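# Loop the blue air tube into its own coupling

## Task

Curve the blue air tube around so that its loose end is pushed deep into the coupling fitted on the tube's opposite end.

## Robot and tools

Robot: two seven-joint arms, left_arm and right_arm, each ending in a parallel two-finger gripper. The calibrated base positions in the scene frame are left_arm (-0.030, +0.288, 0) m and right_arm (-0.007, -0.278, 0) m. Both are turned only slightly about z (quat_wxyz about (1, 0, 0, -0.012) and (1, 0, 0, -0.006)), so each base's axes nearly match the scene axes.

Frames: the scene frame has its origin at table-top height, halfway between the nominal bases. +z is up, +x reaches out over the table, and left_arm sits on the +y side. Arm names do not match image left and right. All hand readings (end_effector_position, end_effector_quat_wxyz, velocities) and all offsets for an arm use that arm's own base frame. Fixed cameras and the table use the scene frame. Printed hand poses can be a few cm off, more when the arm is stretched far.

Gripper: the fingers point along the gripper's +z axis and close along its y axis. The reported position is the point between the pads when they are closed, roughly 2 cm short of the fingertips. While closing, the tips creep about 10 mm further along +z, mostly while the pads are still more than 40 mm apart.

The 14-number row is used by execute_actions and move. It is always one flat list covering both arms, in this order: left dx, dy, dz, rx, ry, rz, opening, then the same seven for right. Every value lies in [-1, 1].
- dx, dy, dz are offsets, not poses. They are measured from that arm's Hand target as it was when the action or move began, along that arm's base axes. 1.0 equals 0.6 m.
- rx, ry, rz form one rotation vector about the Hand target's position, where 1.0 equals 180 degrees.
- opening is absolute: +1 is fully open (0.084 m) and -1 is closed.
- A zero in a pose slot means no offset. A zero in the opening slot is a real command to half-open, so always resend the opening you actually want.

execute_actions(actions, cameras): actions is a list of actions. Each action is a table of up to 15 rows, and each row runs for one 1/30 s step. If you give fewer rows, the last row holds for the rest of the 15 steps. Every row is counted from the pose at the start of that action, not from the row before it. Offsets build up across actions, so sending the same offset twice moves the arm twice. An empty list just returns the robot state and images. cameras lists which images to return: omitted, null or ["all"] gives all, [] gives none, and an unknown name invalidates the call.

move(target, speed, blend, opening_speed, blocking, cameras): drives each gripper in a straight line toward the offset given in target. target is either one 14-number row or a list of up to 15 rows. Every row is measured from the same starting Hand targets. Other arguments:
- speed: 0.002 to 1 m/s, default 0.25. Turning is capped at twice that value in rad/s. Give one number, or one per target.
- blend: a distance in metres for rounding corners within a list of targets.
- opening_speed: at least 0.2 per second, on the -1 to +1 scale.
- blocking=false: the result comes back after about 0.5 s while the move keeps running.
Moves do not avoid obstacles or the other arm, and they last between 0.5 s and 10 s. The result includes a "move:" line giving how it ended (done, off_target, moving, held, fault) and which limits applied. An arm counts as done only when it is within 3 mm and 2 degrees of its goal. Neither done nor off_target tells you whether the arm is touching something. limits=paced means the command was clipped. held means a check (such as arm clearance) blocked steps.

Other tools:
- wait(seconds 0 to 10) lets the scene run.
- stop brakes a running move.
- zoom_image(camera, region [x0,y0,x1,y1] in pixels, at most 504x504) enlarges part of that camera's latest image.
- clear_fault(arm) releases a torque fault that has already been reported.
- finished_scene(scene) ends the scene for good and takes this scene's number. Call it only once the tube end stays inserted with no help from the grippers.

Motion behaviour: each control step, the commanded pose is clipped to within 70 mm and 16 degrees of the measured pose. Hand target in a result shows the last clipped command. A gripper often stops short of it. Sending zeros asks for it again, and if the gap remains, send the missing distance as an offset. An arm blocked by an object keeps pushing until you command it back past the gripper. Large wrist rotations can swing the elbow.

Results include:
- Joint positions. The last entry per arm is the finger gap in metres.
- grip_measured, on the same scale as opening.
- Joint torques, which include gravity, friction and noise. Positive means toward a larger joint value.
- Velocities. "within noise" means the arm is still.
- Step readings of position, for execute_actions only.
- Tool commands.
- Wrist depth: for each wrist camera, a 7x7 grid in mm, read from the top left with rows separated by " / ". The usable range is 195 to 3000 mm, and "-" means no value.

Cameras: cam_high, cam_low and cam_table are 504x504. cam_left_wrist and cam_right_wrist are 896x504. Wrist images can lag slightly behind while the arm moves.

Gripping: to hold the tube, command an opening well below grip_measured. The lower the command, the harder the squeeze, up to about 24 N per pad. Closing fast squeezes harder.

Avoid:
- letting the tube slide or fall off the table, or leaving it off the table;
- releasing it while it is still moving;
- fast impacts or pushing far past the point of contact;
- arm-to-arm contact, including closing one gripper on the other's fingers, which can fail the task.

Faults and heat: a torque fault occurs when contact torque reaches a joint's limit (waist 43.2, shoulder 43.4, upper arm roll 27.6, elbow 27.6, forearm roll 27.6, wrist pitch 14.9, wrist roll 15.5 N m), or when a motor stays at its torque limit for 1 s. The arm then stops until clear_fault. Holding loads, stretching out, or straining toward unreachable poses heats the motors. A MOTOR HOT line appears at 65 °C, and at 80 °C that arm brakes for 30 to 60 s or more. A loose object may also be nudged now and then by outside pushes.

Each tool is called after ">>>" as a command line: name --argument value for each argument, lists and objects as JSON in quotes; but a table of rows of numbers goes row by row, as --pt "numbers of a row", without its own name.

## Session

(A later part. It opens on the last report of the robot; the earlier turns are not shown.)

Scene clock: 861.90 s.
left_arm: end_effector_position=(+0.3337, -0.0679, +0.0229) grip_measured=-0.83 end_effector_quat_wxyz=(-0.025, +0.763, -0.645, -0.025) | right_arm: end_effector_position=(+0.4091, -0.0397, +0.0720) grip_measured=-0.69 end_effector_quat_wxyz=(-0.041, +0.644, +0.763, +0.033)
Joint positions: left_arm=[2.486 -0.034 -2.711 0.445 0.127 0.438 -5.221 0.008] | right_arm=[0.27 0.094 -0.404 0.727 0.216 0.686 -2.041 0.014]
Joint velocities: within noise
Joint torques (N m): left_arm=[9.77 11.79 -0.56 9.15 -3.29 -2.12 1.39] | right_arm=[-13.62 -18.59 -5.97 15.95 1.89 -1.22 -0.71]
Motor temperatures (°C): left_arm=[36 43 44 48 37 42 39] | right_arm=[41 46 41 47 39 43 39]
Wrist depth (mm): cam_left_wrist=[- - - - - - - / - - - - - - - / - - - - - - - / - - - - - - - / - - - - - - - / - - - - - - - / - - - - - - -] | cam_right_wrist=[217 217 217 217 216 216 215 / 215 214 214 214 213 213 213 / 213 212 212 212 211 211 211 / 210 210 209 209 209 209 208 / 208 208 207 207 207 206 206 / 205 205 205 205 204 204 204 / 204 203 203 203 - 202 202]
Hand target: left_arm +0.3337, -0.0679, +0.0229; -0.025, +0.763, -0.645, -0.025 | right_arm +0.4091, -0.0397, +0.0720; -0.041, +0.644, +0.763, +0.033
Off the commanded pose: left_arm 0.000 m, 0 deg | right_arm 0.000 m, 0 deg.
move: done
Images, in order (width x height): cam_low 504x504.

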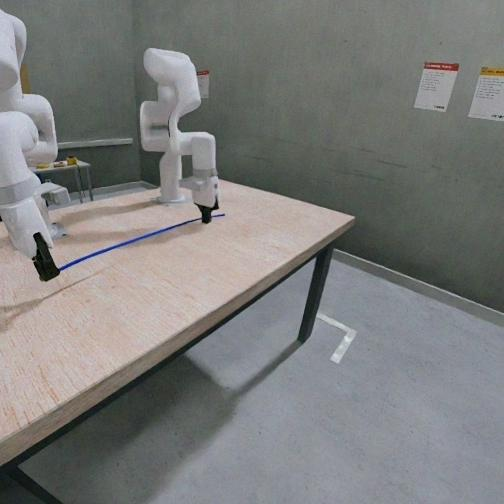

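>>> move --target '[0,0,0,0,0,0,-0.4,0,0,0,0,0,0,-1]' --speed 0.06 --opening_speed 0.3 --cameras '["cam_low","cam_left_wrist"]'

>>> zoom_image --camera "cam_low" --region '[20, 170, 260, 310]'

>>> zoom_image --camera "cam_low" --region '[180, 180, 240, 230]'

Scene clock: 868.30 s.
left_arm: end_effector_position=(+0.3337, -0.0679, +0.0228) grip_measured=-0.42 end_effector_quat_wxyz=(-0.025, +0.763, -0.645, -0.025) | right_arm: end_effector_position=(+0.4091, -0.0397, +0.0720) grip_measured=-0.69 end_effector_quat_wxyz=(-0.041, +0.644, +0.763, +0.033)
Joint positions: left_arm=[2.486 -0.034 -2.711 0.445 0.127 0.438 -5.22 0.026] | right_arm=[0.27 0.094 -0.403 0.727 0.216 0.686 -2.041 0.014]
Joint velocities: within noise
Joint torques (N m): left_arm=[2.49 23.29 -2.2 17.9 -2.28 -1.55 1.23] | right_arm=[4.59 -11.03 1.09 11.04 0.3 -1.37 -0.41]
Motor temperatures (°C): left_arm=[36 43 44 47 37 42 39] | right_arm=[41 46 41 48 39 43 39]
Wrist depth (mm): cam_left_wrist=[- - - - - - - / - - - - - - - / - - - - - - - / - - - - - - - / - - - - - - - / - - - - - - - / - - - - - - -] | cam_right_wrist=[217 217 217 217 216 216 216 / 215 214 214 214 213 213 213 / 213 212 212 212 211 211 211 / 210 210 209 209 209 209 208 / 208 208 207 207 207 207 206 / 206 205 205 205 205 204 204 / 204 203 203 203 - 202 202]
Hand target: left_arm +0.3337, -0.0679, +0.0229; -0.025, +0.763, -0.645, -0.025 | right_arm +0.4091, -0.0397, +0.0720; -0.041, +0.644, +0.763, +0.033
Off the commanded pose: left_arm 0.000 m, 0 deg | right_arm 0.000 m, 0 deg.
move: done
camera_calibration:
cam_left_wrist: T_world_to_cam=[[-0.983907, -0.177935, 0.0162926, 0.342527], [-0.176057, 0.980992, 0.0815981, 0.190966], [-0.0305021, 0.0774166, -0.996532, 0.167237], [0, 0, 0, 1]] pos_world=[0.375737, -0.139335, 0.145494]
Images, in order (width x height): cam_low 504x504, cam_left_wrist 896x504.

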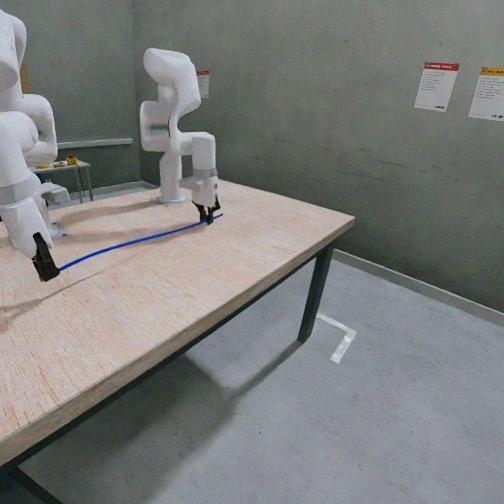

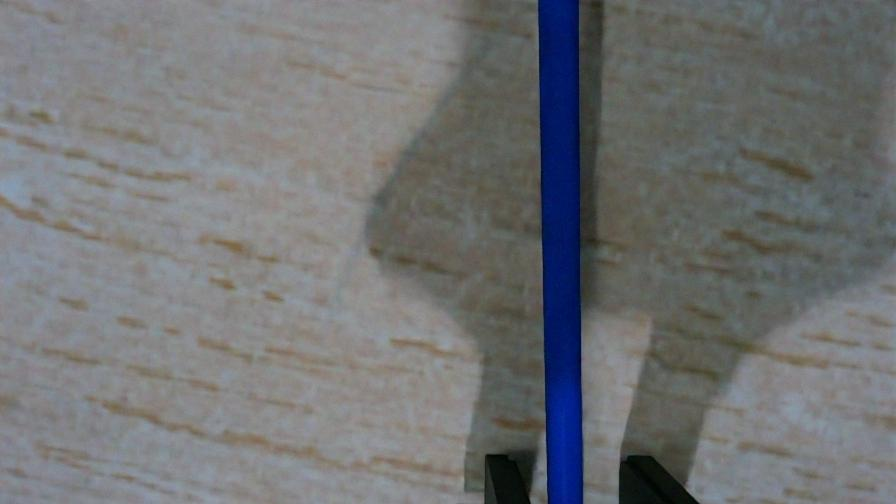

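Scaled by 2.100 from the camera's 504x504 image, which has a finer 720x720 frame.

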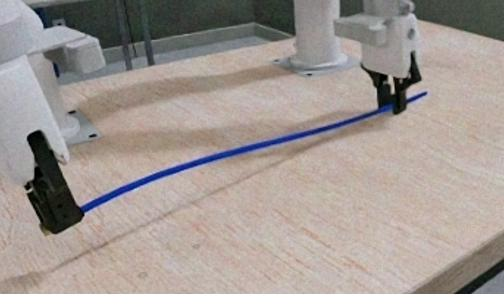

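Scaled by 8.400 from the camera's 504x504 image, which has a finer 720x720 frame.

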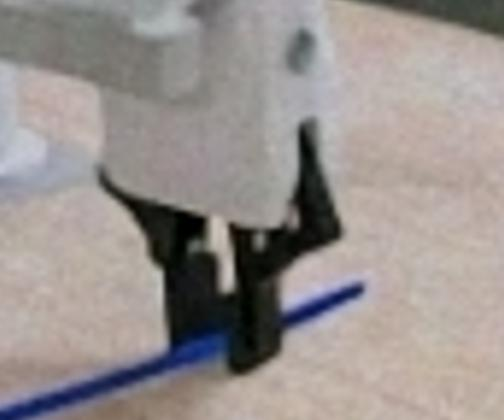

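>>> move --target '[0,0,-0.0015,0.0272,0.0058,0,-0.4,0,0,-0.01,0,0,0,-1]' --speed 0.06 --cameras '["cam_low","cam_left_wrist"]'

>>> zoom_image --camera "cam_low" --region '[180, 180, 240, 230]'

Scene clock: 873.07 s.
left_arm: end_effector_position=(+0.3338, -0.0680, +0.0221) grip_measured=-0.41 end_effector_quat_wxyz=(-0.052, +0.761, -0.644, -0.059) | right_arm: end_effector_position=(+0.4091, -0.0397, +0.0660) grip_measured=-0.69 end_effector_quat_wxyz=(-0.041, +0.644, +0.763, +0.033)
Joint positions: left_arm=[2.458 -0.061 -2.716 0.485 0.249 0.505 -5.36 0.026] | right_arm=[0.269 0.11 -0.401 0.724 0.23 0.669 -2.053 0.014]
Joint velocities: within noise
Joint torques (N m): left_arm=[-1.05 -18.13 2.22 -4.37 4.27 2.3 -1.28] | right_arm=[-9.96 -8.18 1.01 8.71 2.36 -2.07 -0.66]
Motor temperatures (°C): left_arm=[36 43 44 47 37 42 39] | right_arm=[41 46 41 48 39 42 39]
Wrist depth (mm): cam_left_wrist=[- - - - - - - / - - - - - - - / - - - - - - - / - - - - - - - / - - - - - - - / - - - - - - - / - - - - - - -] | cam_right_wrist=[211 211 210 210 210 210 210 / 208 208 208 208 207 207 207 / 206 206 206 205 205 205 205 / 204 204 204 203 203 203 202 / 202 202 202 201 201 201 200 / 200 199 199 199 199 198 198 / 198 197 197 197 - 197 196]
Hand target: left_arm +0.3337, -0.0679, +0.0220; -0.052, +0.761, -0.644, -0.059 | right_arm +0.4091, -0.0397, +0.0660; -0.041, +0.644, +0.763, +0.033
Off the commanded pose: left_arm 0.000 m, 0 deg | right_arm 0.000 m, 0 deg.
move: done
camera_calibration:
cam_left_wrist: T_world_to_cam=[[-0.983594, -0.17945, 0.0184414, 0.342426], [-0.173891, 0.970366, 0.167785, 0.18782], [-0.0480039, 0.161825, -0.985651, 0.177875], [0, 0, 0, 1]] pos_world=[0.378007, -0.14959, 0.137495]
Images, in order (width x height): cam_low 504x504, cam_left_wrist 896x504.

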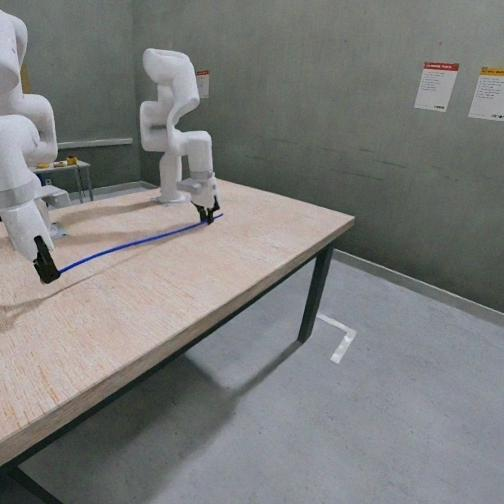

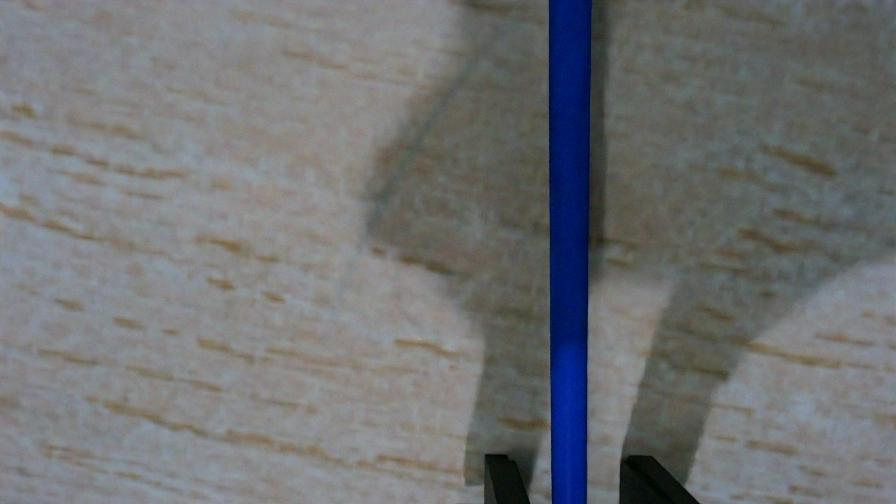

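Scaled by 8.400 from the camera's 504x504 image, which has a finer 720x720 frame.

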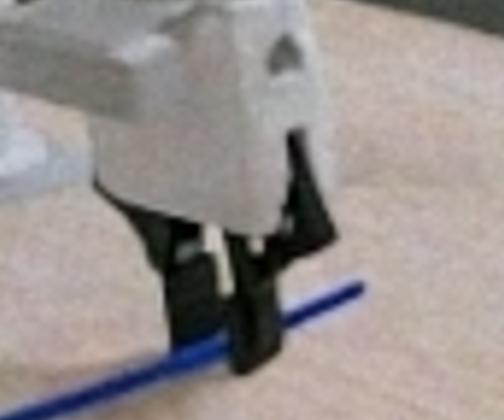

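>>> move --target '[0,0,0.001,0,0,0,-1,0,0,-0.004,0,0,0,-1]' --speed 0.06 --opening_speed 0.4 --cameras '["cam_low","cam_table","cam_left_wrist"]'

>>> zoom_image --camera "cam_low" --region '[180, 180, 240, 230]'

>>> zoom_image --camera "cam_low" --region '[20, 230, 80, 290]'

Scene clock: 878.50 s.
left_arm: end_effector_position=(+0.3336, -0.0679, +0.0225) grip_measured=-0.83 end_effector_quat_wxyz=(-0.052, +0.761, -0.644, -0.059) | right_arm: end_effector_position=(+0.4091, -0.0397, +0.0636) grip_measured=-0.69 end_effector_quat_wxyz=(-0.041, +0.644, +0.763, +0.033)
Joint positions: left_arm=[2.458 -0.059 -2.716 0.485 0.25 0.507 -5.361 0.008] | right_arm=[0.269 0.117 -0.399 0.723 0.236 0.662 -2.058 0.014]
Joint velocities: within noise
Joint torques (N m): left_arm=[-6.6 5.06 -1.3 1.51 2.92 0.92 -1.07] | right_arm=[-9.95 -8.3 0.89 8.91 2.32 -2.19 -0.7]
Motor temperatures (°C): left_arm=[36 43 44 47 37 42 39] | right_arm=[41 46 41 47 39 42 39]
Wrist depth (mm): cam_left_wrist=[- - - - - - - / - - - - - - - / - - - - - - - / - - - - - - - / - - - - - - - / - - - - - - - / - - - - - - -] | cam_right_wrist=[209 208 208 208 207 207 207 / 206 206 206 205 205 205 204 / 204 204 204 203 203 203 203 / 202 201 201 201 201 200 200 / 200 200 199 199 199 198 198 / 197 197 197 197 196 196 196 / 196 196 196 195 - - -]
Hand target: left_arm +0.3337, -0.0679, +0.0226; -0.052, +0.761, -0.644, -0.059 | right_arm +0.4091, -0.0397, +0.0636; -0.041, +0.644, +0.763, +0.033
Off the commanded pose: left_arm 0.000 m, 0 deg | right_arm 0.000 m, 0 deg.
move: done
camera_calibration:
cam_left_wrist: T_world_to_cam=[[-0.983577, -0.179481, 0.019045, 0.342244], [-0.173794, 0.970277, 0.168399, 0.187519], [-0.0487034, 0.162323, -0.985535, 0.178472], [0, 0, 0, 1]] pos_world=[0.377906, -0.149489, 0.137794]
Images, in order (width x height): cam_low 504x504, cam_table 504x504, cam_left_wrist 896x504.

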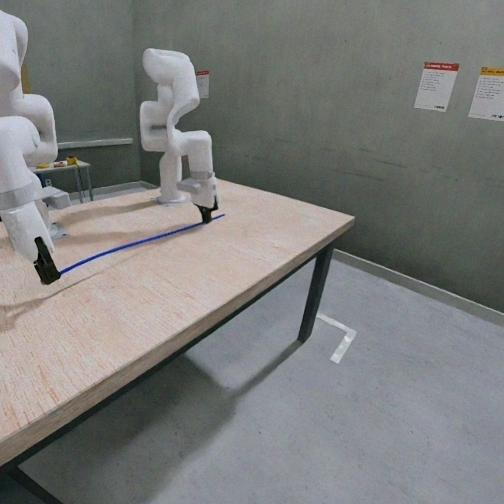

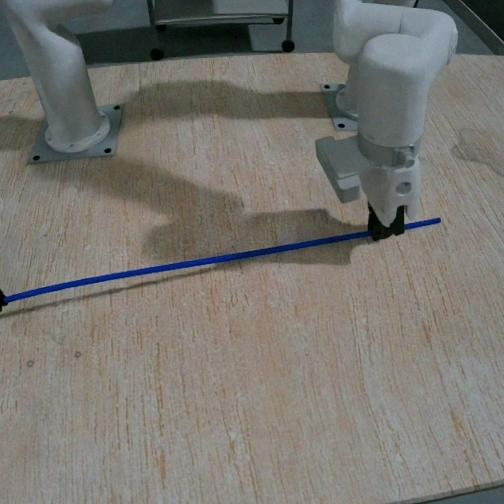

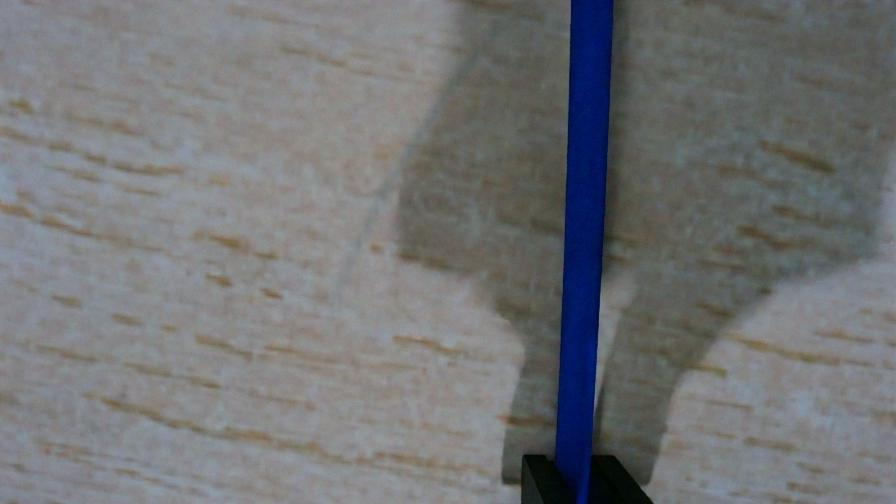

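Scaled by 8.400 from the camera's 504x504 image, which has a finer 720x720 frame.

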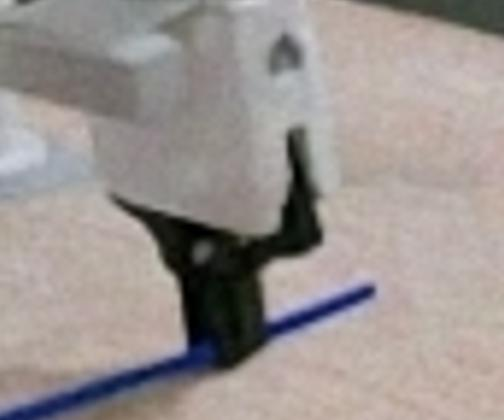

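Scaled by 8.400 from the camera's 504x504 image, which has a finer 720x720 frame.

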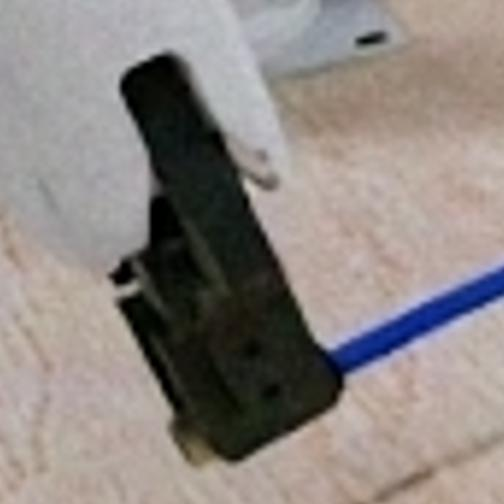

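>>> move --target '[0,0,0.000,0.0326,0.0069,0,-1,0,0,-0.0685,-0.0409,-0.0081,0,-1]' --speed 0.06 --cameras '["cam_low","cam_table"]'

>>> zoom_image --camera "cam_low" --region '[20, 170, 260, 310]'

>>> zoom_image --camera "cam_low" --region '[20, 230, 80, 290]'

>>> zoom_image --camera "cam_low" --region '[180, 180, 240, 230]'

Scene clock: 891.63 s.
left_arm: end_effector_position=(+0.3339, -0.0680, +0.0227) grip_measured=-0.83 end_effector_quat_wxyz=(-0.084, +0.757, -0.640, -0.100) | right_arm: end_effector_position=(+0.4093, -0.0397, +0.0226) grip_measured=-0.69 end_effector_quat_wxyz=(+0.010, +0.645, +0.764, -0.008)
Joint positions: left_arm=[2.419 -0.097 -2.725 0.539 0.347 0.6 -5.487 0.007] | right_arm=[0.329 0.217 -0.399 0.669 0.13 0.466 -1.915 0.014]
Joint velocities: within noise
Joint torques (N m): left_arm=[1.14 -17.1 3.45 -10.65 4.03 4.34 -1.18] | right_arm=[6.07 -2.18 -5.45 1.03 -2.15 -0.68 0.91]
Motor temperatures (°C): left_arm=[36 43 44 45 37 42 39] | right_arm=[41 45 40 46 39 42 39]
Wrist depth (mm): cam_left_wrist=[- - - - - - - / - - - - - - - / - - - - - - - / - - - - - - - / - - - - - - - / - - - - - - - / - - - - - - -] | cam_right_wrist=[- - - - - - - / - - - - - - - / - - - - - - - / - - - - - - - / - - - - - - - / - - - - - - - / - - - - - - -]
Hand target: left_arm +0.3337, -0.0679, +0.0226; -0.084, +0.757, -0.640, -0.100 | right_arm +0.4091, -0.0397, +0.0225; +0.010, +0.645, +0.764, -0.008
Off the commanded pose: left_arm 0.000 m, 0 deg | right_arm 0.000 m, 0 deg.
move: done
Images, in order (width x height): cam_low 504x504, cam_table 504x504.

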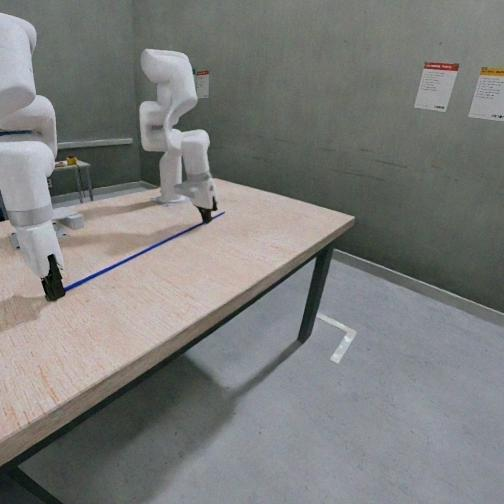

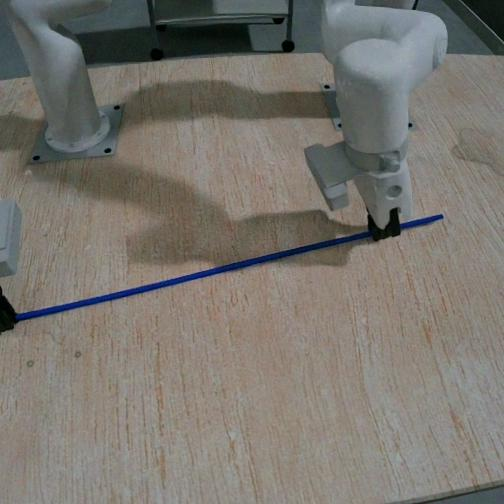

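Scaled by 2.100 from the camera's 504x504 image, which has a finer 720x720 frame.

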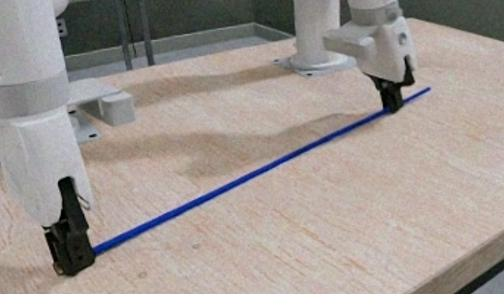

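Scaled by 8.400 from the camera's 504x504 image, which has a finer 720x720 frame.

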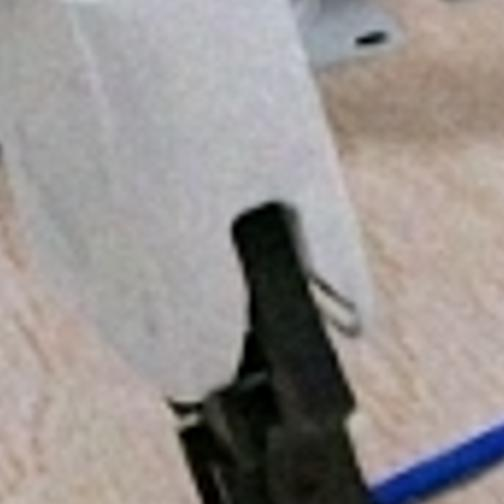

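Scaled by 8.400 from the camera's 504x504 image, which has a finer 720x720 frame.

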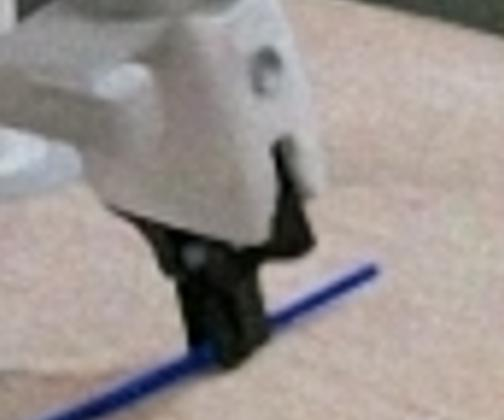

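>>> move --pt "0 0 0.003 0 0 0 -1 0 0 0.002 0 0 0 -1" --pt "0.0202 0.0058 0.003 0 0 -0.1046 -1 0.0037 0.0145 0.002 0 0 0.095 -1" --pt "0.0422 0.0002 0.003 0 0 -0.2091 -1 0.0058 0.0407 0.002 0 0 0.19 -1" --pt "0.0648 -0.0157 0.003 0 0 -0.3137 -1 0.0073 0.0772 0.002 0 0 0.285 -1" --pt "0.0878 -0.04 0.003 0 0 -0.4182 -1 0.0088 0.1222 0.002 0 0 0.38 -1" --pt "0.1103 -0.0705 0.003 0 0 -0.5228 -1 0.011 0.1728 0.002 0 0 0.475 -1" --speed 0.12 --blend 0.008 --cameras '["cam_low","cam_table"]'

>>> zoom_image --camera "cam_low" --region '[60, 180, 260, 300]'

Scene clock: 903.47 s.
left_arm: end_effector_position=(+0.3999, -0.1103, +0.0243) grip_measured=-0.83 end_effector_quat_wxyz=(+0.131, -0.047, +0.990, +0.007) | right_arm: end_effector_position=(+0.4157, +0.0640, +0.0237) grip_measured=-0.69 end_effector_quat_wxyz=(+0.013, -0.045, +0.999, +0.001)
Joint positions: left_arm=[2.667 -0.157 -2.904 0.503 0.466 0.114 -3.938 0.007] | right_arm=[0.256 0.212 -0.098 0.685 0.045 0.448 -3.11 0.014]
Joint velocities: within noise
Joint torques (N m): left_arm=[6.72 17.41 -3.05 10.69 -3.26 1.26 1.53] | right_arm=[-10.26 -9.9 1.06 13.32 2.29 -0.61 -0.89]
Motor temperatures (°C): left_arm=[36 43 44 45 37 43 39] | right_arm=[41 45 40 46 39 42 39]
Wrist depth (mm): cam_left_wrist=[- - - - - - - / - - - - - - - / - - - - - - - / - - - - - - - / - - - - - - - / - - - - - - - / - - - - - - -] | cam_right_wrist=[- - - - - - - / - - - - - - - / - - - - - - - / - - - - - - - / - - - - - - - / - - - - - - - / - - - - - - -]
Hand target: left_arm +0.3999, -0.1102, +0.0244; +0.131, -0.047, +0.990, +0.007 | right_arm +0.4157, +0.0640, +0.0237; +0.013, -0.045, +0.999, +0.001
Off the commanded pose: left_arm 0.000 m, 0 deg | right_arm 0.000 m, 0 deg.
move: done; blend cut to 0.0009 m at target 1
Images, in order (width x height): cam_low 504x504, cam_table 504x504.

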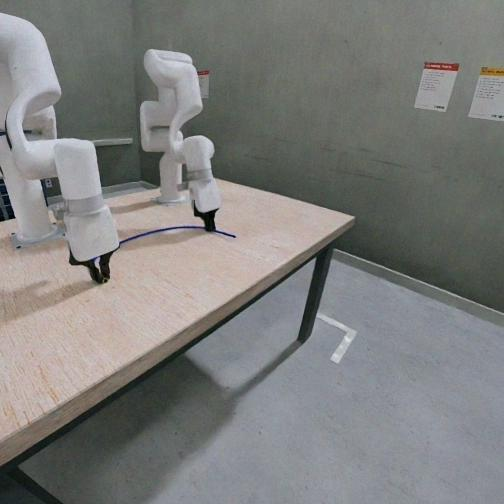

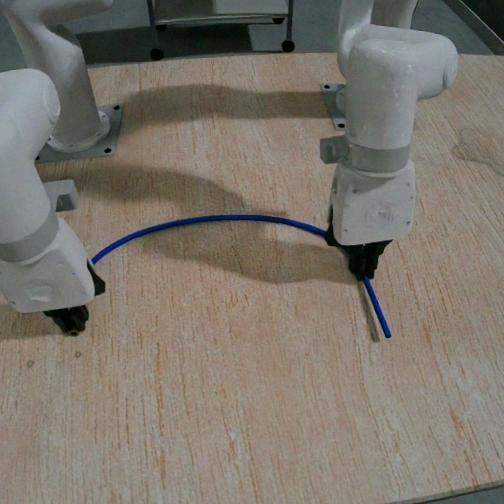

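Scaled by 2.520 from the camera's 504x504 image, which has a finer 720x720 frame.

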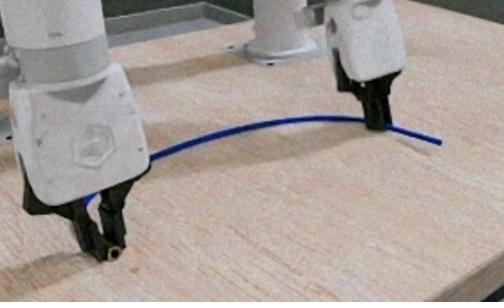

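>>> move --pt "0.021 -0.033 0 0 0 -0.1046 -1 0.0033 0.0535 0 0 0 0.095 -1" --pt "0.0409 -0.0657 0 0 0 -0.2091 -1 0.008 0.1067 0 0 0 0.19 -1" --pt "0.0589 -0.0945 0 0 0 -0.3137 -1 0.0143 0.156 0 0 0 0.285 -1" --pt "0.0754 -0.1168 0 0 0 -0.4182 -1 0.0223 0.1989 0 0 0 0.38 -1" --speed 0.12 --blend 0.008 --cameras '["cam_low","cam_table"]'

>>> zoom_image --camera "cam_low" --region '[100, 180, 240, 280]'

Scene clock: 914.77 s.
left_arm: end_effector_position=(+0.4451, -0.1803, +0.0244) grip_measured=-0.83 end_effector_quat_wxyz=(+0.108, +0.568, +0.813, -0.074) | right_arm: end_effector_position=(+0.4291, +0.1833, +0.0237) grip_measured=-0.69 end_effector_quat_wxyz=(+0.010, -0.598, +0.801, +0.008)
Joint positions: left_arm=[3.538 -0.416 -3.832 0.782 0.141 0.308 -2.286 0.008] | right_arm=[0.231 0.331 0.162 0.868 -0.063 0.526 -3.987 0.014]
Joint velocities: within noise
Joint torques (N m): left_arm=[6.86 10.76 -5.14 13.41 3.5 0.89 1.76] | right_arm=[-10.56 -12.31 2 13.89 -1.67 -0.45 -0.99]
Motor temperatures (°C): left_arm=[36 43 44 45 37 42 39] | right_arm=[41 45 40 48 39 42 39]
Wrist depth (mm): cam_left_wrist=[- - - - - - - / - - - - - - - / - - - - - - - / - - - - - - - / - - - - - - - / - - - - - - - / - - - - - - -] | cam_right_wrist=[- - - - - - - / - - - - - - - / - - - - - - - / - - - - - - - / - - - - - - - / - - - - - - - / - - - - - - -]
Hand target: left_arm +0.4451, -0.1803, +0.0244; +0.108, +0.568, +0.813, -0.074 | right_arm +0.4291, +0.1833, +0.0237; +0.010, -0.598, +0.801, +0.008
Off the commanded pose: left_arm 0.000 m, 0 deg | right_arm 0.000 m, 0 deg.
move: done
Images, in order (width x height): cam_low 504x504, cam_table 504x504.

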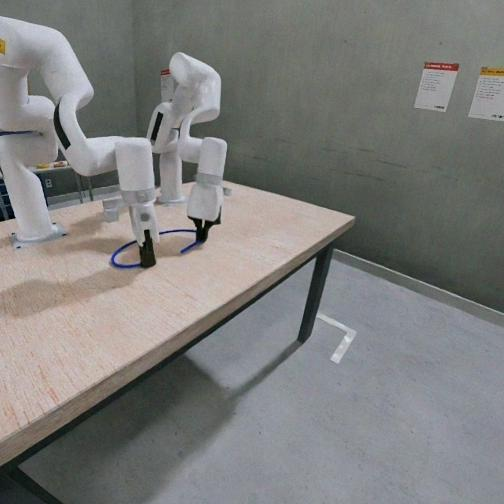

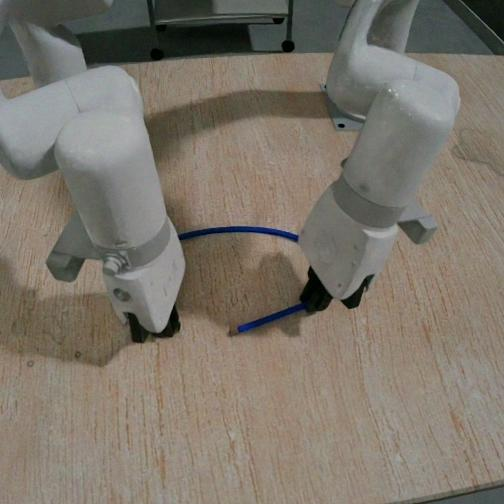

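Scaled by 3.600 from the camera's 504x504 image, which has a finer 720x720 frame.

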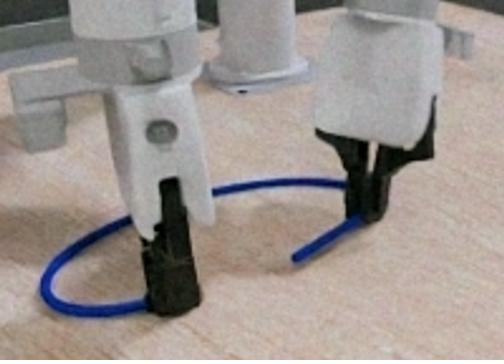

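>>> move --pt "0.015 -0.0129 0 0 0 -0.1046 -1 0.0092 0.0331 0 0 0 0.095 -1" --pt "0.0908 -0.0485 0 0 0 -0.2713 -1 -0.0577 0.0502 0 0 0 -0.0717 -1" --speed 0.12 --blend 0.008 --cameras '["cam_low","cam_table"]'

>>> zoom_image --camera "cam_low" --region '[100, 190, 220, 270]'

>>> zoom_image --camera "cam_table" --region '[170, 270, 310, 380]'

Scene clock: 922.80 s.
left_arm: end_effector_position=(+0.4996, -0.2094, +0.0244) grip_measured=-0.83 end_effector_quat_wxyz=(+0.067, +0.853, +0.506, -0.112) | right_arm: end_effector_position=(+0.3945, +0.2134, +0.0237) grip_measured=-0.69 end_effector_quat_wxyz=(+0.011, -0.505, +0.863, +0.007)
Joint positions: left_arm=[3.538 -0.741 -3.929 1.252 0.351 0.777 -1.591 0.008] | right_arm=[0.34 0.284 0.146 0.793 -0.055 0.491 -3.672 0.014]
Joint velocities: within noise
Joint torques (N m): left_arm=[-6.35 13.3 -4.7 13.03 5.02 0.25 1.97] | right_arm=[8.94 -23.11 -1.99 7.09 -2.17 -2.09 0.53]
Motor temperatures (°C): left_arm=[36 43 44 46 37 42 39] | right_arm=[41 45 40 48 39 42 39]
Wrist depth (mm): cam_left_wrist=[- - - - - - - / - - - - - - - / - - - - - - - / - - - - - - - / - - - - - - - / - - - - - - - / - - - - - - -] | cam_right_wrist=[- - - - - - - / - - - - - - - / - - - - - - - / - - - - - - - / - - - - - - - / - - - - - - - / - - - - - - -]
Hand target: left_arm +0.4996, -0.2094, +0.0244; +0.067, +0.853, +0.506, -0.112 | right_arm +0.3945, +0.2134, +0.0237; +0.011, -0.505, +0.863, +0.007
Off the commanded pose: left_arm 0.000 m, 0 deg | right_arm 0.000 m, 0 deg.
move: done
Images, in order (width x height): cam_low 504x504, cam_table 504x504.

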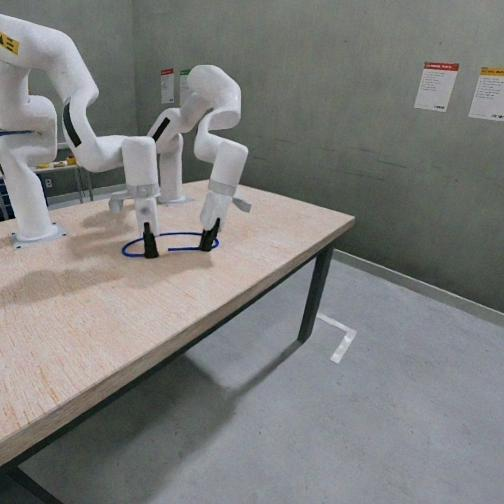

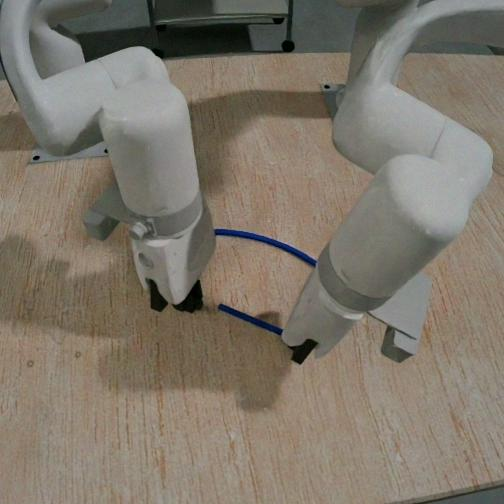

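Scaled by 4.200 from the camera's 504x504 image, which has a finer 720x720 frame.

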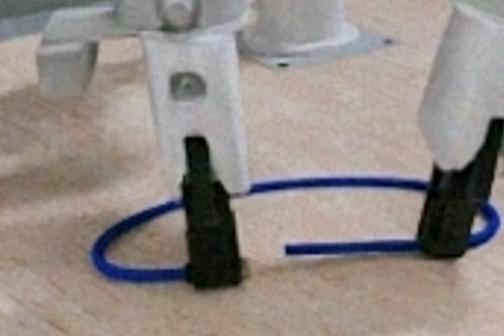

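Scaled by 3.600 from the camera's 504x504 image, which has a finer 720x720 frame.

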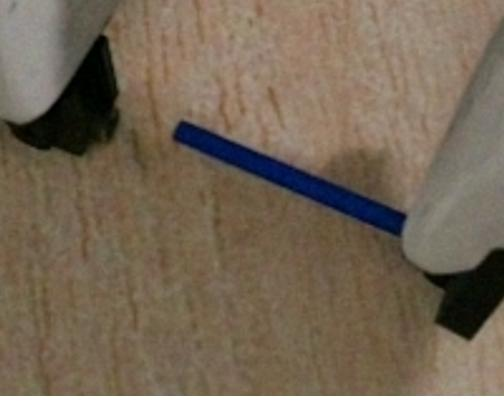

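>>> move --target '[-0.0102,-0.0135,-0.0012,0.0146,-0.008,0,-1,0,0,0.0067,0,0,0,-1]' --speed 0.04 --cameras '["cam_low","cam_table"]'

>>> zoom_image --camera "cam_low" --region '[130, 220, 210, 270]'

>>> zoom_image --camera "cam_table" --region '[185, 280, 245, 325]'

Scene clock: 932.40 s.
left_arm: end_effector_position=(+0.4935, -0.2175, +0.0237) grip_measured=-0.83 end_effector_quat_wxyz=(+0.054, +0.855, +0.507, -0.090) | right_arm: end_effector_position=(+0.3945, +0.2134, +0.0277) grip_measured=-0.69 end_effector_quat_wxyz=(+0.011, -0.505, +0.863, +0.007)
Joint positions: left_arm=[3.49 -0.71 -3.905 1.227 0.386 0.756 -1.653 0.008] | right_arm=[0.339 0.273 0.148 0.793 -0.052 0.502 -3.674 0.014]
Joint velocities: within noise
Joint torques (N m): left_arm=[-10.9 17.63 -1.83 -4.27 3.57 -0.64 -1.06] | right_arm=[-10 -23.03 2.26 13.41 2.14 -0.26 -0.9]
Motor temperatures (°C): left_arm=[36 43 44 46 37 42 39] | right_arm=[41 46 40 47 39 42 39]
Wrist depth (mm): cam_left_wrist=[- - - - - - - / - - - - - - - / - - - - - - - / - - - - - - - / - - - - - - - / - - - - - - - / - - - - - - -] | cam_right_wrist=[- - - - - - - / - - - - - - - / - - - - - - - / - - - - - - - / - - - - - - - / - - - - - - - / - - - - - - -]
Hand target: left_arm +0.4935, -0.2175, +0.0236; +0.054, +0.855, +0.507, -0.090 | right_arm +0.3945, +0.2134, +0.0277; +0.011, -0.505, +0.863, +0.007
Off the commanded pose: left_arm 0.000 m, 0 deg | right_arm 0.000 m, 0 deg.
move: done
Images, in order (width x height): cam_low 504x504, cam_table 504x504.

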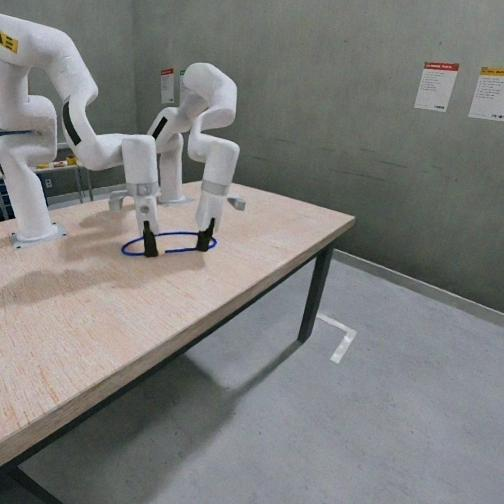

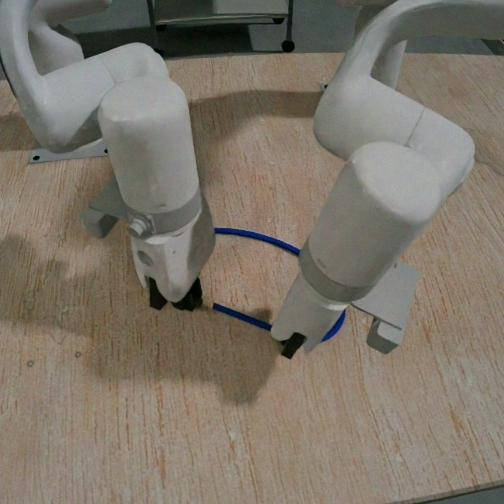

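Scaled by 6.300 from the camera's 504x504 image, which has a finer 720x720 frame.

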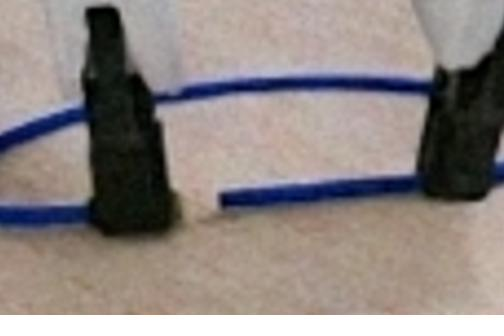

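Scaled by 8.400 from the camera's 504x504 image, which has a finer 720x720 frame.

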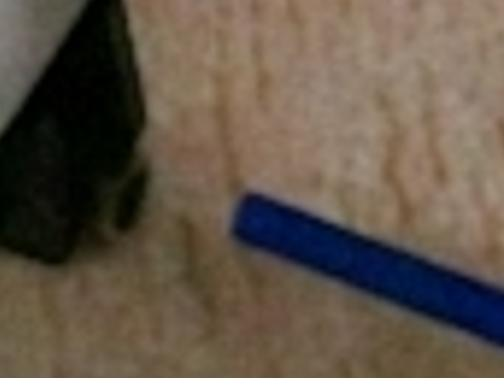

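>>> move --target '[-0.0043,-0.0167,-0.0018,0,0,0,-1,0,0,0,0,0,0,-1]' --speed 0.03 --cameras '["cam_low","cam_table"]'

>>> zoom_image --camera "cam_low" --region '[140, 235, 180, 260]'

>>> zoom_image --camera "cam_table" --region '[190, 290, 226, 320]'

Scene clock: 938.17 s.
left_arm: end_effector_position=(+0.4911, -0.2274, +0.0228) grip_measured=-0.83 end_effector_quat_wxyz=(+0.054, +0.856, +0.507, -0.090) | right_arm: end_effector_position=(+0.3945, +0.2134, +0.0277) grip_measured=-0.69 end_effector_quat_wxyz=(+0.011, -0.505, +0.863, +0.007)
Joint positions: left_arm=[3.469 -0.714 -3.902 1.231 0.389 0.751 -1.673 0.008] | right_arm=[0.339 0.273 0.148 0.793 -0.052 0.502 -3.674 0.014]
Joint velocities: within noise
Joint torques (N m): left_arm=[-14.91 -7.52 0.65 -7.63 3.35 0.09 -0.68] | right_arm=[-9.7 -22.71 1.61 12.86 1.87 -0.59 -0.88]
Motor temperatures (°C): left_arm=[36 43 44 45 37 42 39] | right_arm=[41 46 40 48 39 42 39]
Wrist depth (mm): cam_left_wrist=[- - - - - - - / - - - - - - - / - - - - - - - / - - - - - - - / - - - - - - - / - - - - - - - / - - - - - - -] | cam_right_wrist=[- - - - - - - / - - - - - - - / - - - - - - - / - - - - - - - / - - - - - - - / - - - - - - - / - - - - - - -]
Hand target: left_arm +0.4909, -0.2275, +0.0226; +0.054, +0.855, +0.507, -0.090 | right_arm +0.3945, +0.2134, +0.0277; +0.011, -0.505, +0.863, +0.007
Off the commanded pose: left_arm 0.000 m, 0 deg | right_arm 0.000 m, 0 deg.
move: done
Images, in order (width x height): cam_low 504x504, cam_table 504x504.

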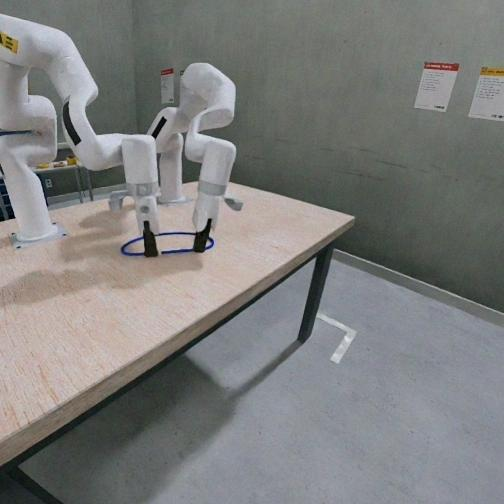

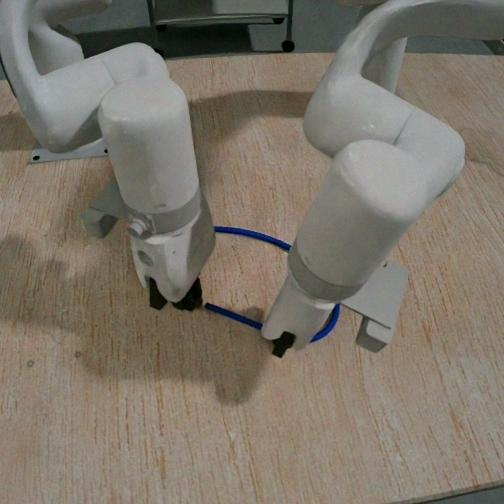

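Scaled by 12.600 from the camera's 504x504 image, which has a finer 720x720 frame.

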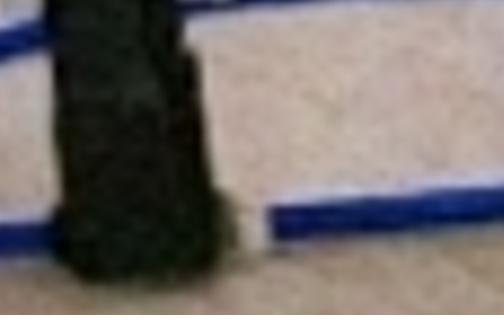

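Scaled by 14.000 from the camera's 504x504 image, which has a finer 720x720 frame.

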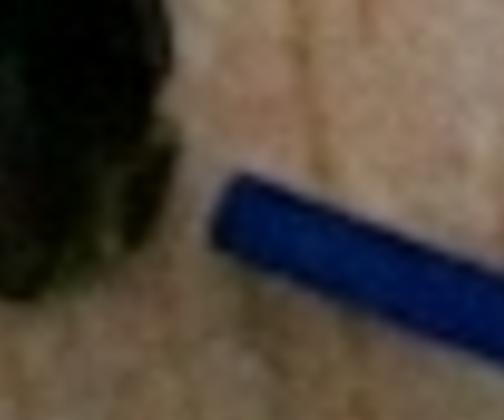

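>>> zoom_image --camera "cam_low" --region '[150, 244, 170, 258]'

>>> zoom_image --camera "cam_table" --region '[192, 290, 218, 314]'

Scaled by 25.200 from the camera's 504x504 image, which has a finer 720x720 frame.

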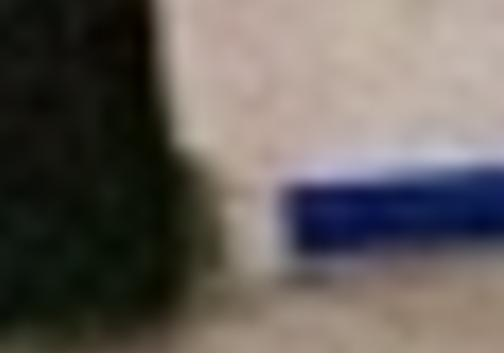

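Scaled by 19.385 from the camera's 504x504 image, which has a finer 720x720 frame.

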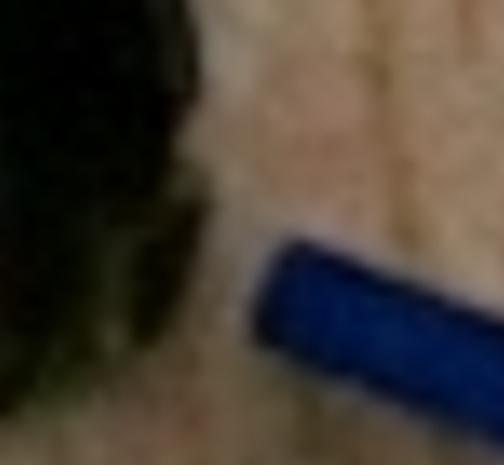

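>>> move --target '[-0.003,-0.0078,0.0006,0,0,0,-1,0,0,0,0,0,0,-1]' --speed 0.03 --cameras '["cam_low","cam_table"]'

>>> zoom_image --camera "cam_low" --region '[150, 244, 170, 258]'

>>> zoom_image --camera "cam_table" --region '[192, 290, 218, 314]'

Scene clock: 945.17 s.
left_arm: end_effector_position=(+0.4894, -0.2321, +0.0231) grip_measured=-0.83 end_effector_quat_wxyz=(+0.054, +0.855, +0.507, -0.090) | right_arm: end_effector_position=(+0.3945, +0.2134, +0.0277) grip_measured=-0.69 end_effector_quat_wxyz=(+0.011, -0.505, +0.863, +0.007)
Joint positions: left_arm=[3.46 -0.714 -3.902 1.231 0.389 0.749 -1.682 0.008] | right_arm=[0.339 0.273 0.148 0.793 -0.052 0.502 -3.674 0.014]
Joint velocities: within noise
Joint torques (N m): left_arm=[-14.14 -1.64 -5.03 -11.93 -2.48 0 -0.9] | right_arm=[-9.84 -22.46 1.48 12.73 1.78 -0.82 -0.87]
Motor temperatures (°C): left_arm=[36 42 44 45 37 42 39] | right_arm=[41 47 40 48 39 42 39]
Wrist depth (mm): cam_left_wrist=[- - - - - - - / - - - - - - - / - - - - - - - / - - - - - - - / - - - - - - - / - - - - - - - / - - - - - - -] | cam_right_wrist=[- - - - - - - / - - - - - - - / - - - - - - - / - - - - - - - / - - - - - - - / - - - - - - - / - - - - - - -]
Hand target: left_arm +0.4891, -0.2322, +0.0229; +0.054, +0.855, +0.507, -0.090 | right_arm +0.3945, +0.2134, +0.0277; +0.011, -0.505, +0.863, +0.007
Off the commanded pose: left_arm 0.000 m, 0 deg | right_arm 0.000 m, 0 deg.
move: done
Images, in order (width x height): cam_low 504x504, cam_table 504x504.

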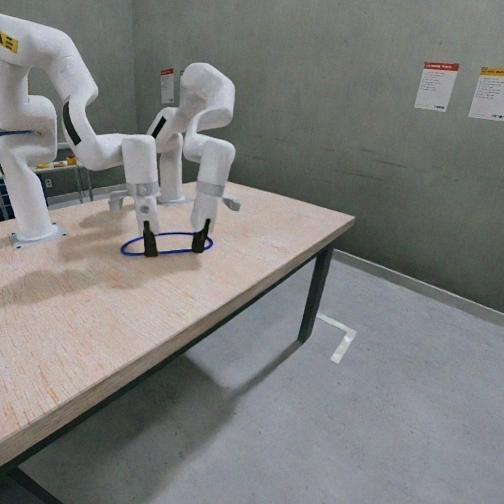

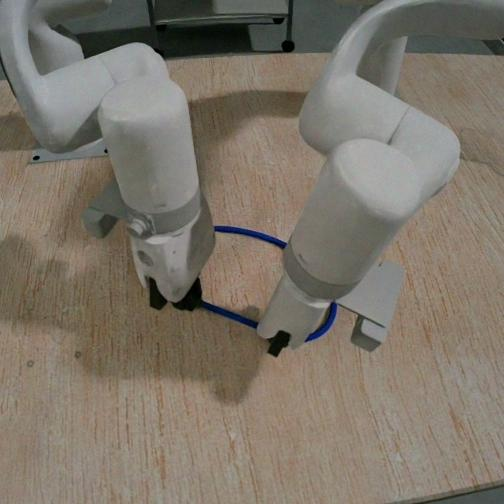

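Scaled by 25.200 from the camera's 504x504 image, which has a finer 720x720 frame.

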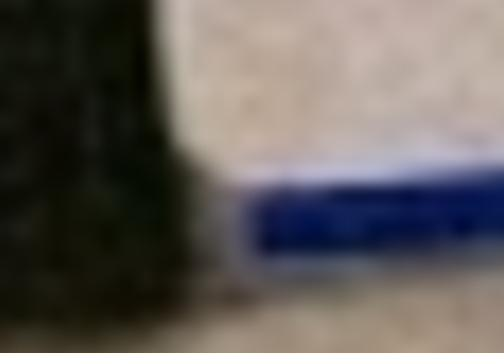

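Scaled by 19.385 from the camera's 504x504 image, which has a finer 720x720 frame.

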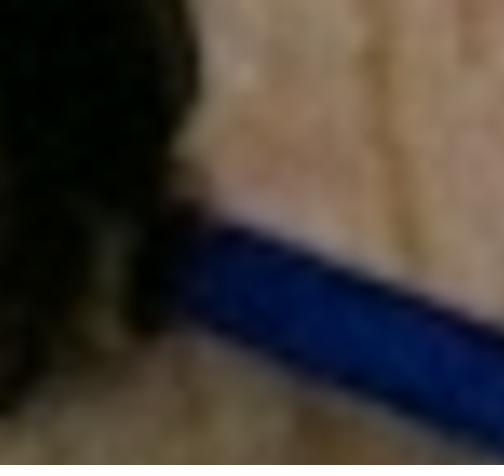

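>>> move --target '[-0.0032,-0.0058,0.0003,0,0,0,-1,0,0,0,0,0,0,-1]' --speed 0.02 --cameras '["cam_low","cam_table"]'

>>> zoom_image --camera "cam_low" --region '[148, 240, 176, 260]'

>>> zoom_image --camera "cam_table" --region '[190, 285, 230, 320]'

Scene clock: 949.10 s.
left_arm: end_effector_position=(+0.4879, -0.2355, +0.0234) grip_measured=-0.83 end_effector_quat_wxyz=(+0.055, +0.855, +0.507, -0.089) | right_arm: end_effector_position=(+0.3944, +0.2133, +0.0276) grip_measured=-0.69 end_effector_quat_wxyz=(+0.011, -0.505, +0.863, +0.007)
Joint positions: left_arm=[3.454 -0.712 -3.903 1.229 0.39 0.747 -1.689 0.008] | right_arm=[0.339 0.273 0.148 0.793 -0.052 0.502 -3.674 0.014]
Joint velocities: within noise
Joint torques (N m): left_arm=[-23.75 6.51 -14.67 -15.82 1.18 -0.52 -0.97] | right_arm=[-2.08 -21.9 4.22 15.76 1.55 -5.07 -0.89]
Motor temperatures (°C): left_arm=[36 42 44 45 37 41 39] | right_arm=[41 47 40 49 39 42 39]
Wrist depth (mm): cam_left_wrist=[- - - - - - - / - - - - - - - / - - - - - - - / - - - - - - - / - - - - - - - / - - - - - - - / - - - - - - -] | cam_right_wrist=[- - - - - - - / - - - - - - - / - - - - - - - / - - - - - - - / - - - - - - - / - - - - - - - / - - - - - - -]
Hand target: left_arm +0.4872, -0.2357, +0.0231; +0.054, +0.855, +0.507, -0.090 | right_arm +0.3945, +0.2134, +0.0277; +0.011, -0.505, +0.863, +0.007
Off the commanded pose: left_arm 0.001 m, 0 deg | right_arm 0.000 m, 0 deg.
move: done
Images, in order (width x height): cam_low 504x504, cam_table 504x504.

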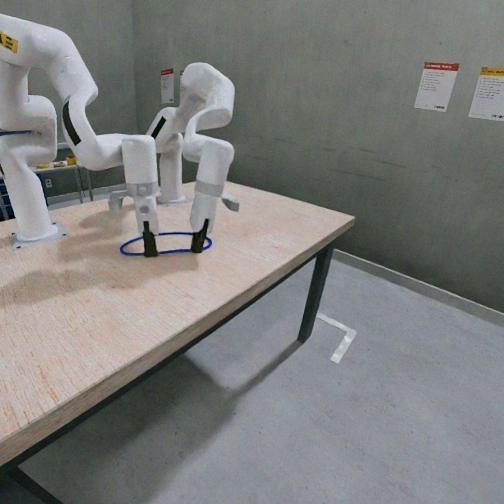

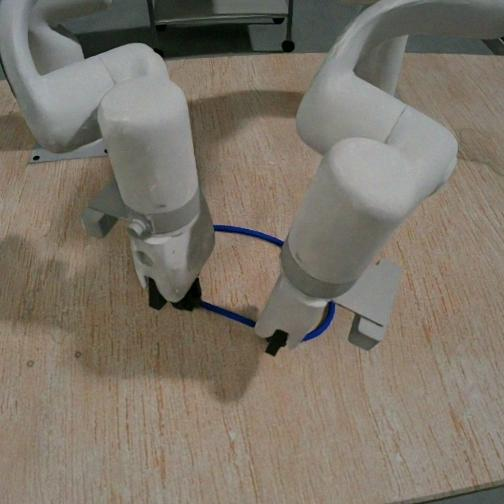

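Scaled by 18.000 from the camera's 504x504 image, which has a finer 720x720 frame.

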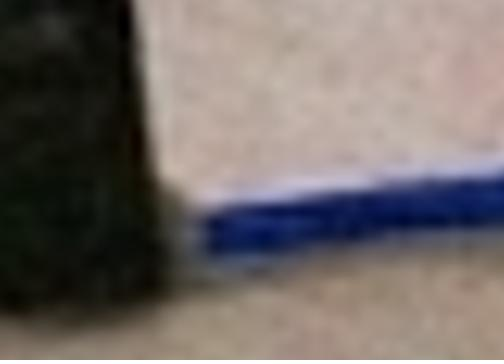

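Scaled by 12.600 from the camera's 504x504 image, which has a finer 720x720 frame.

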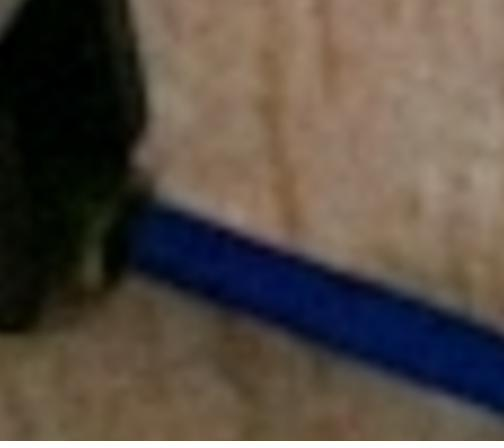

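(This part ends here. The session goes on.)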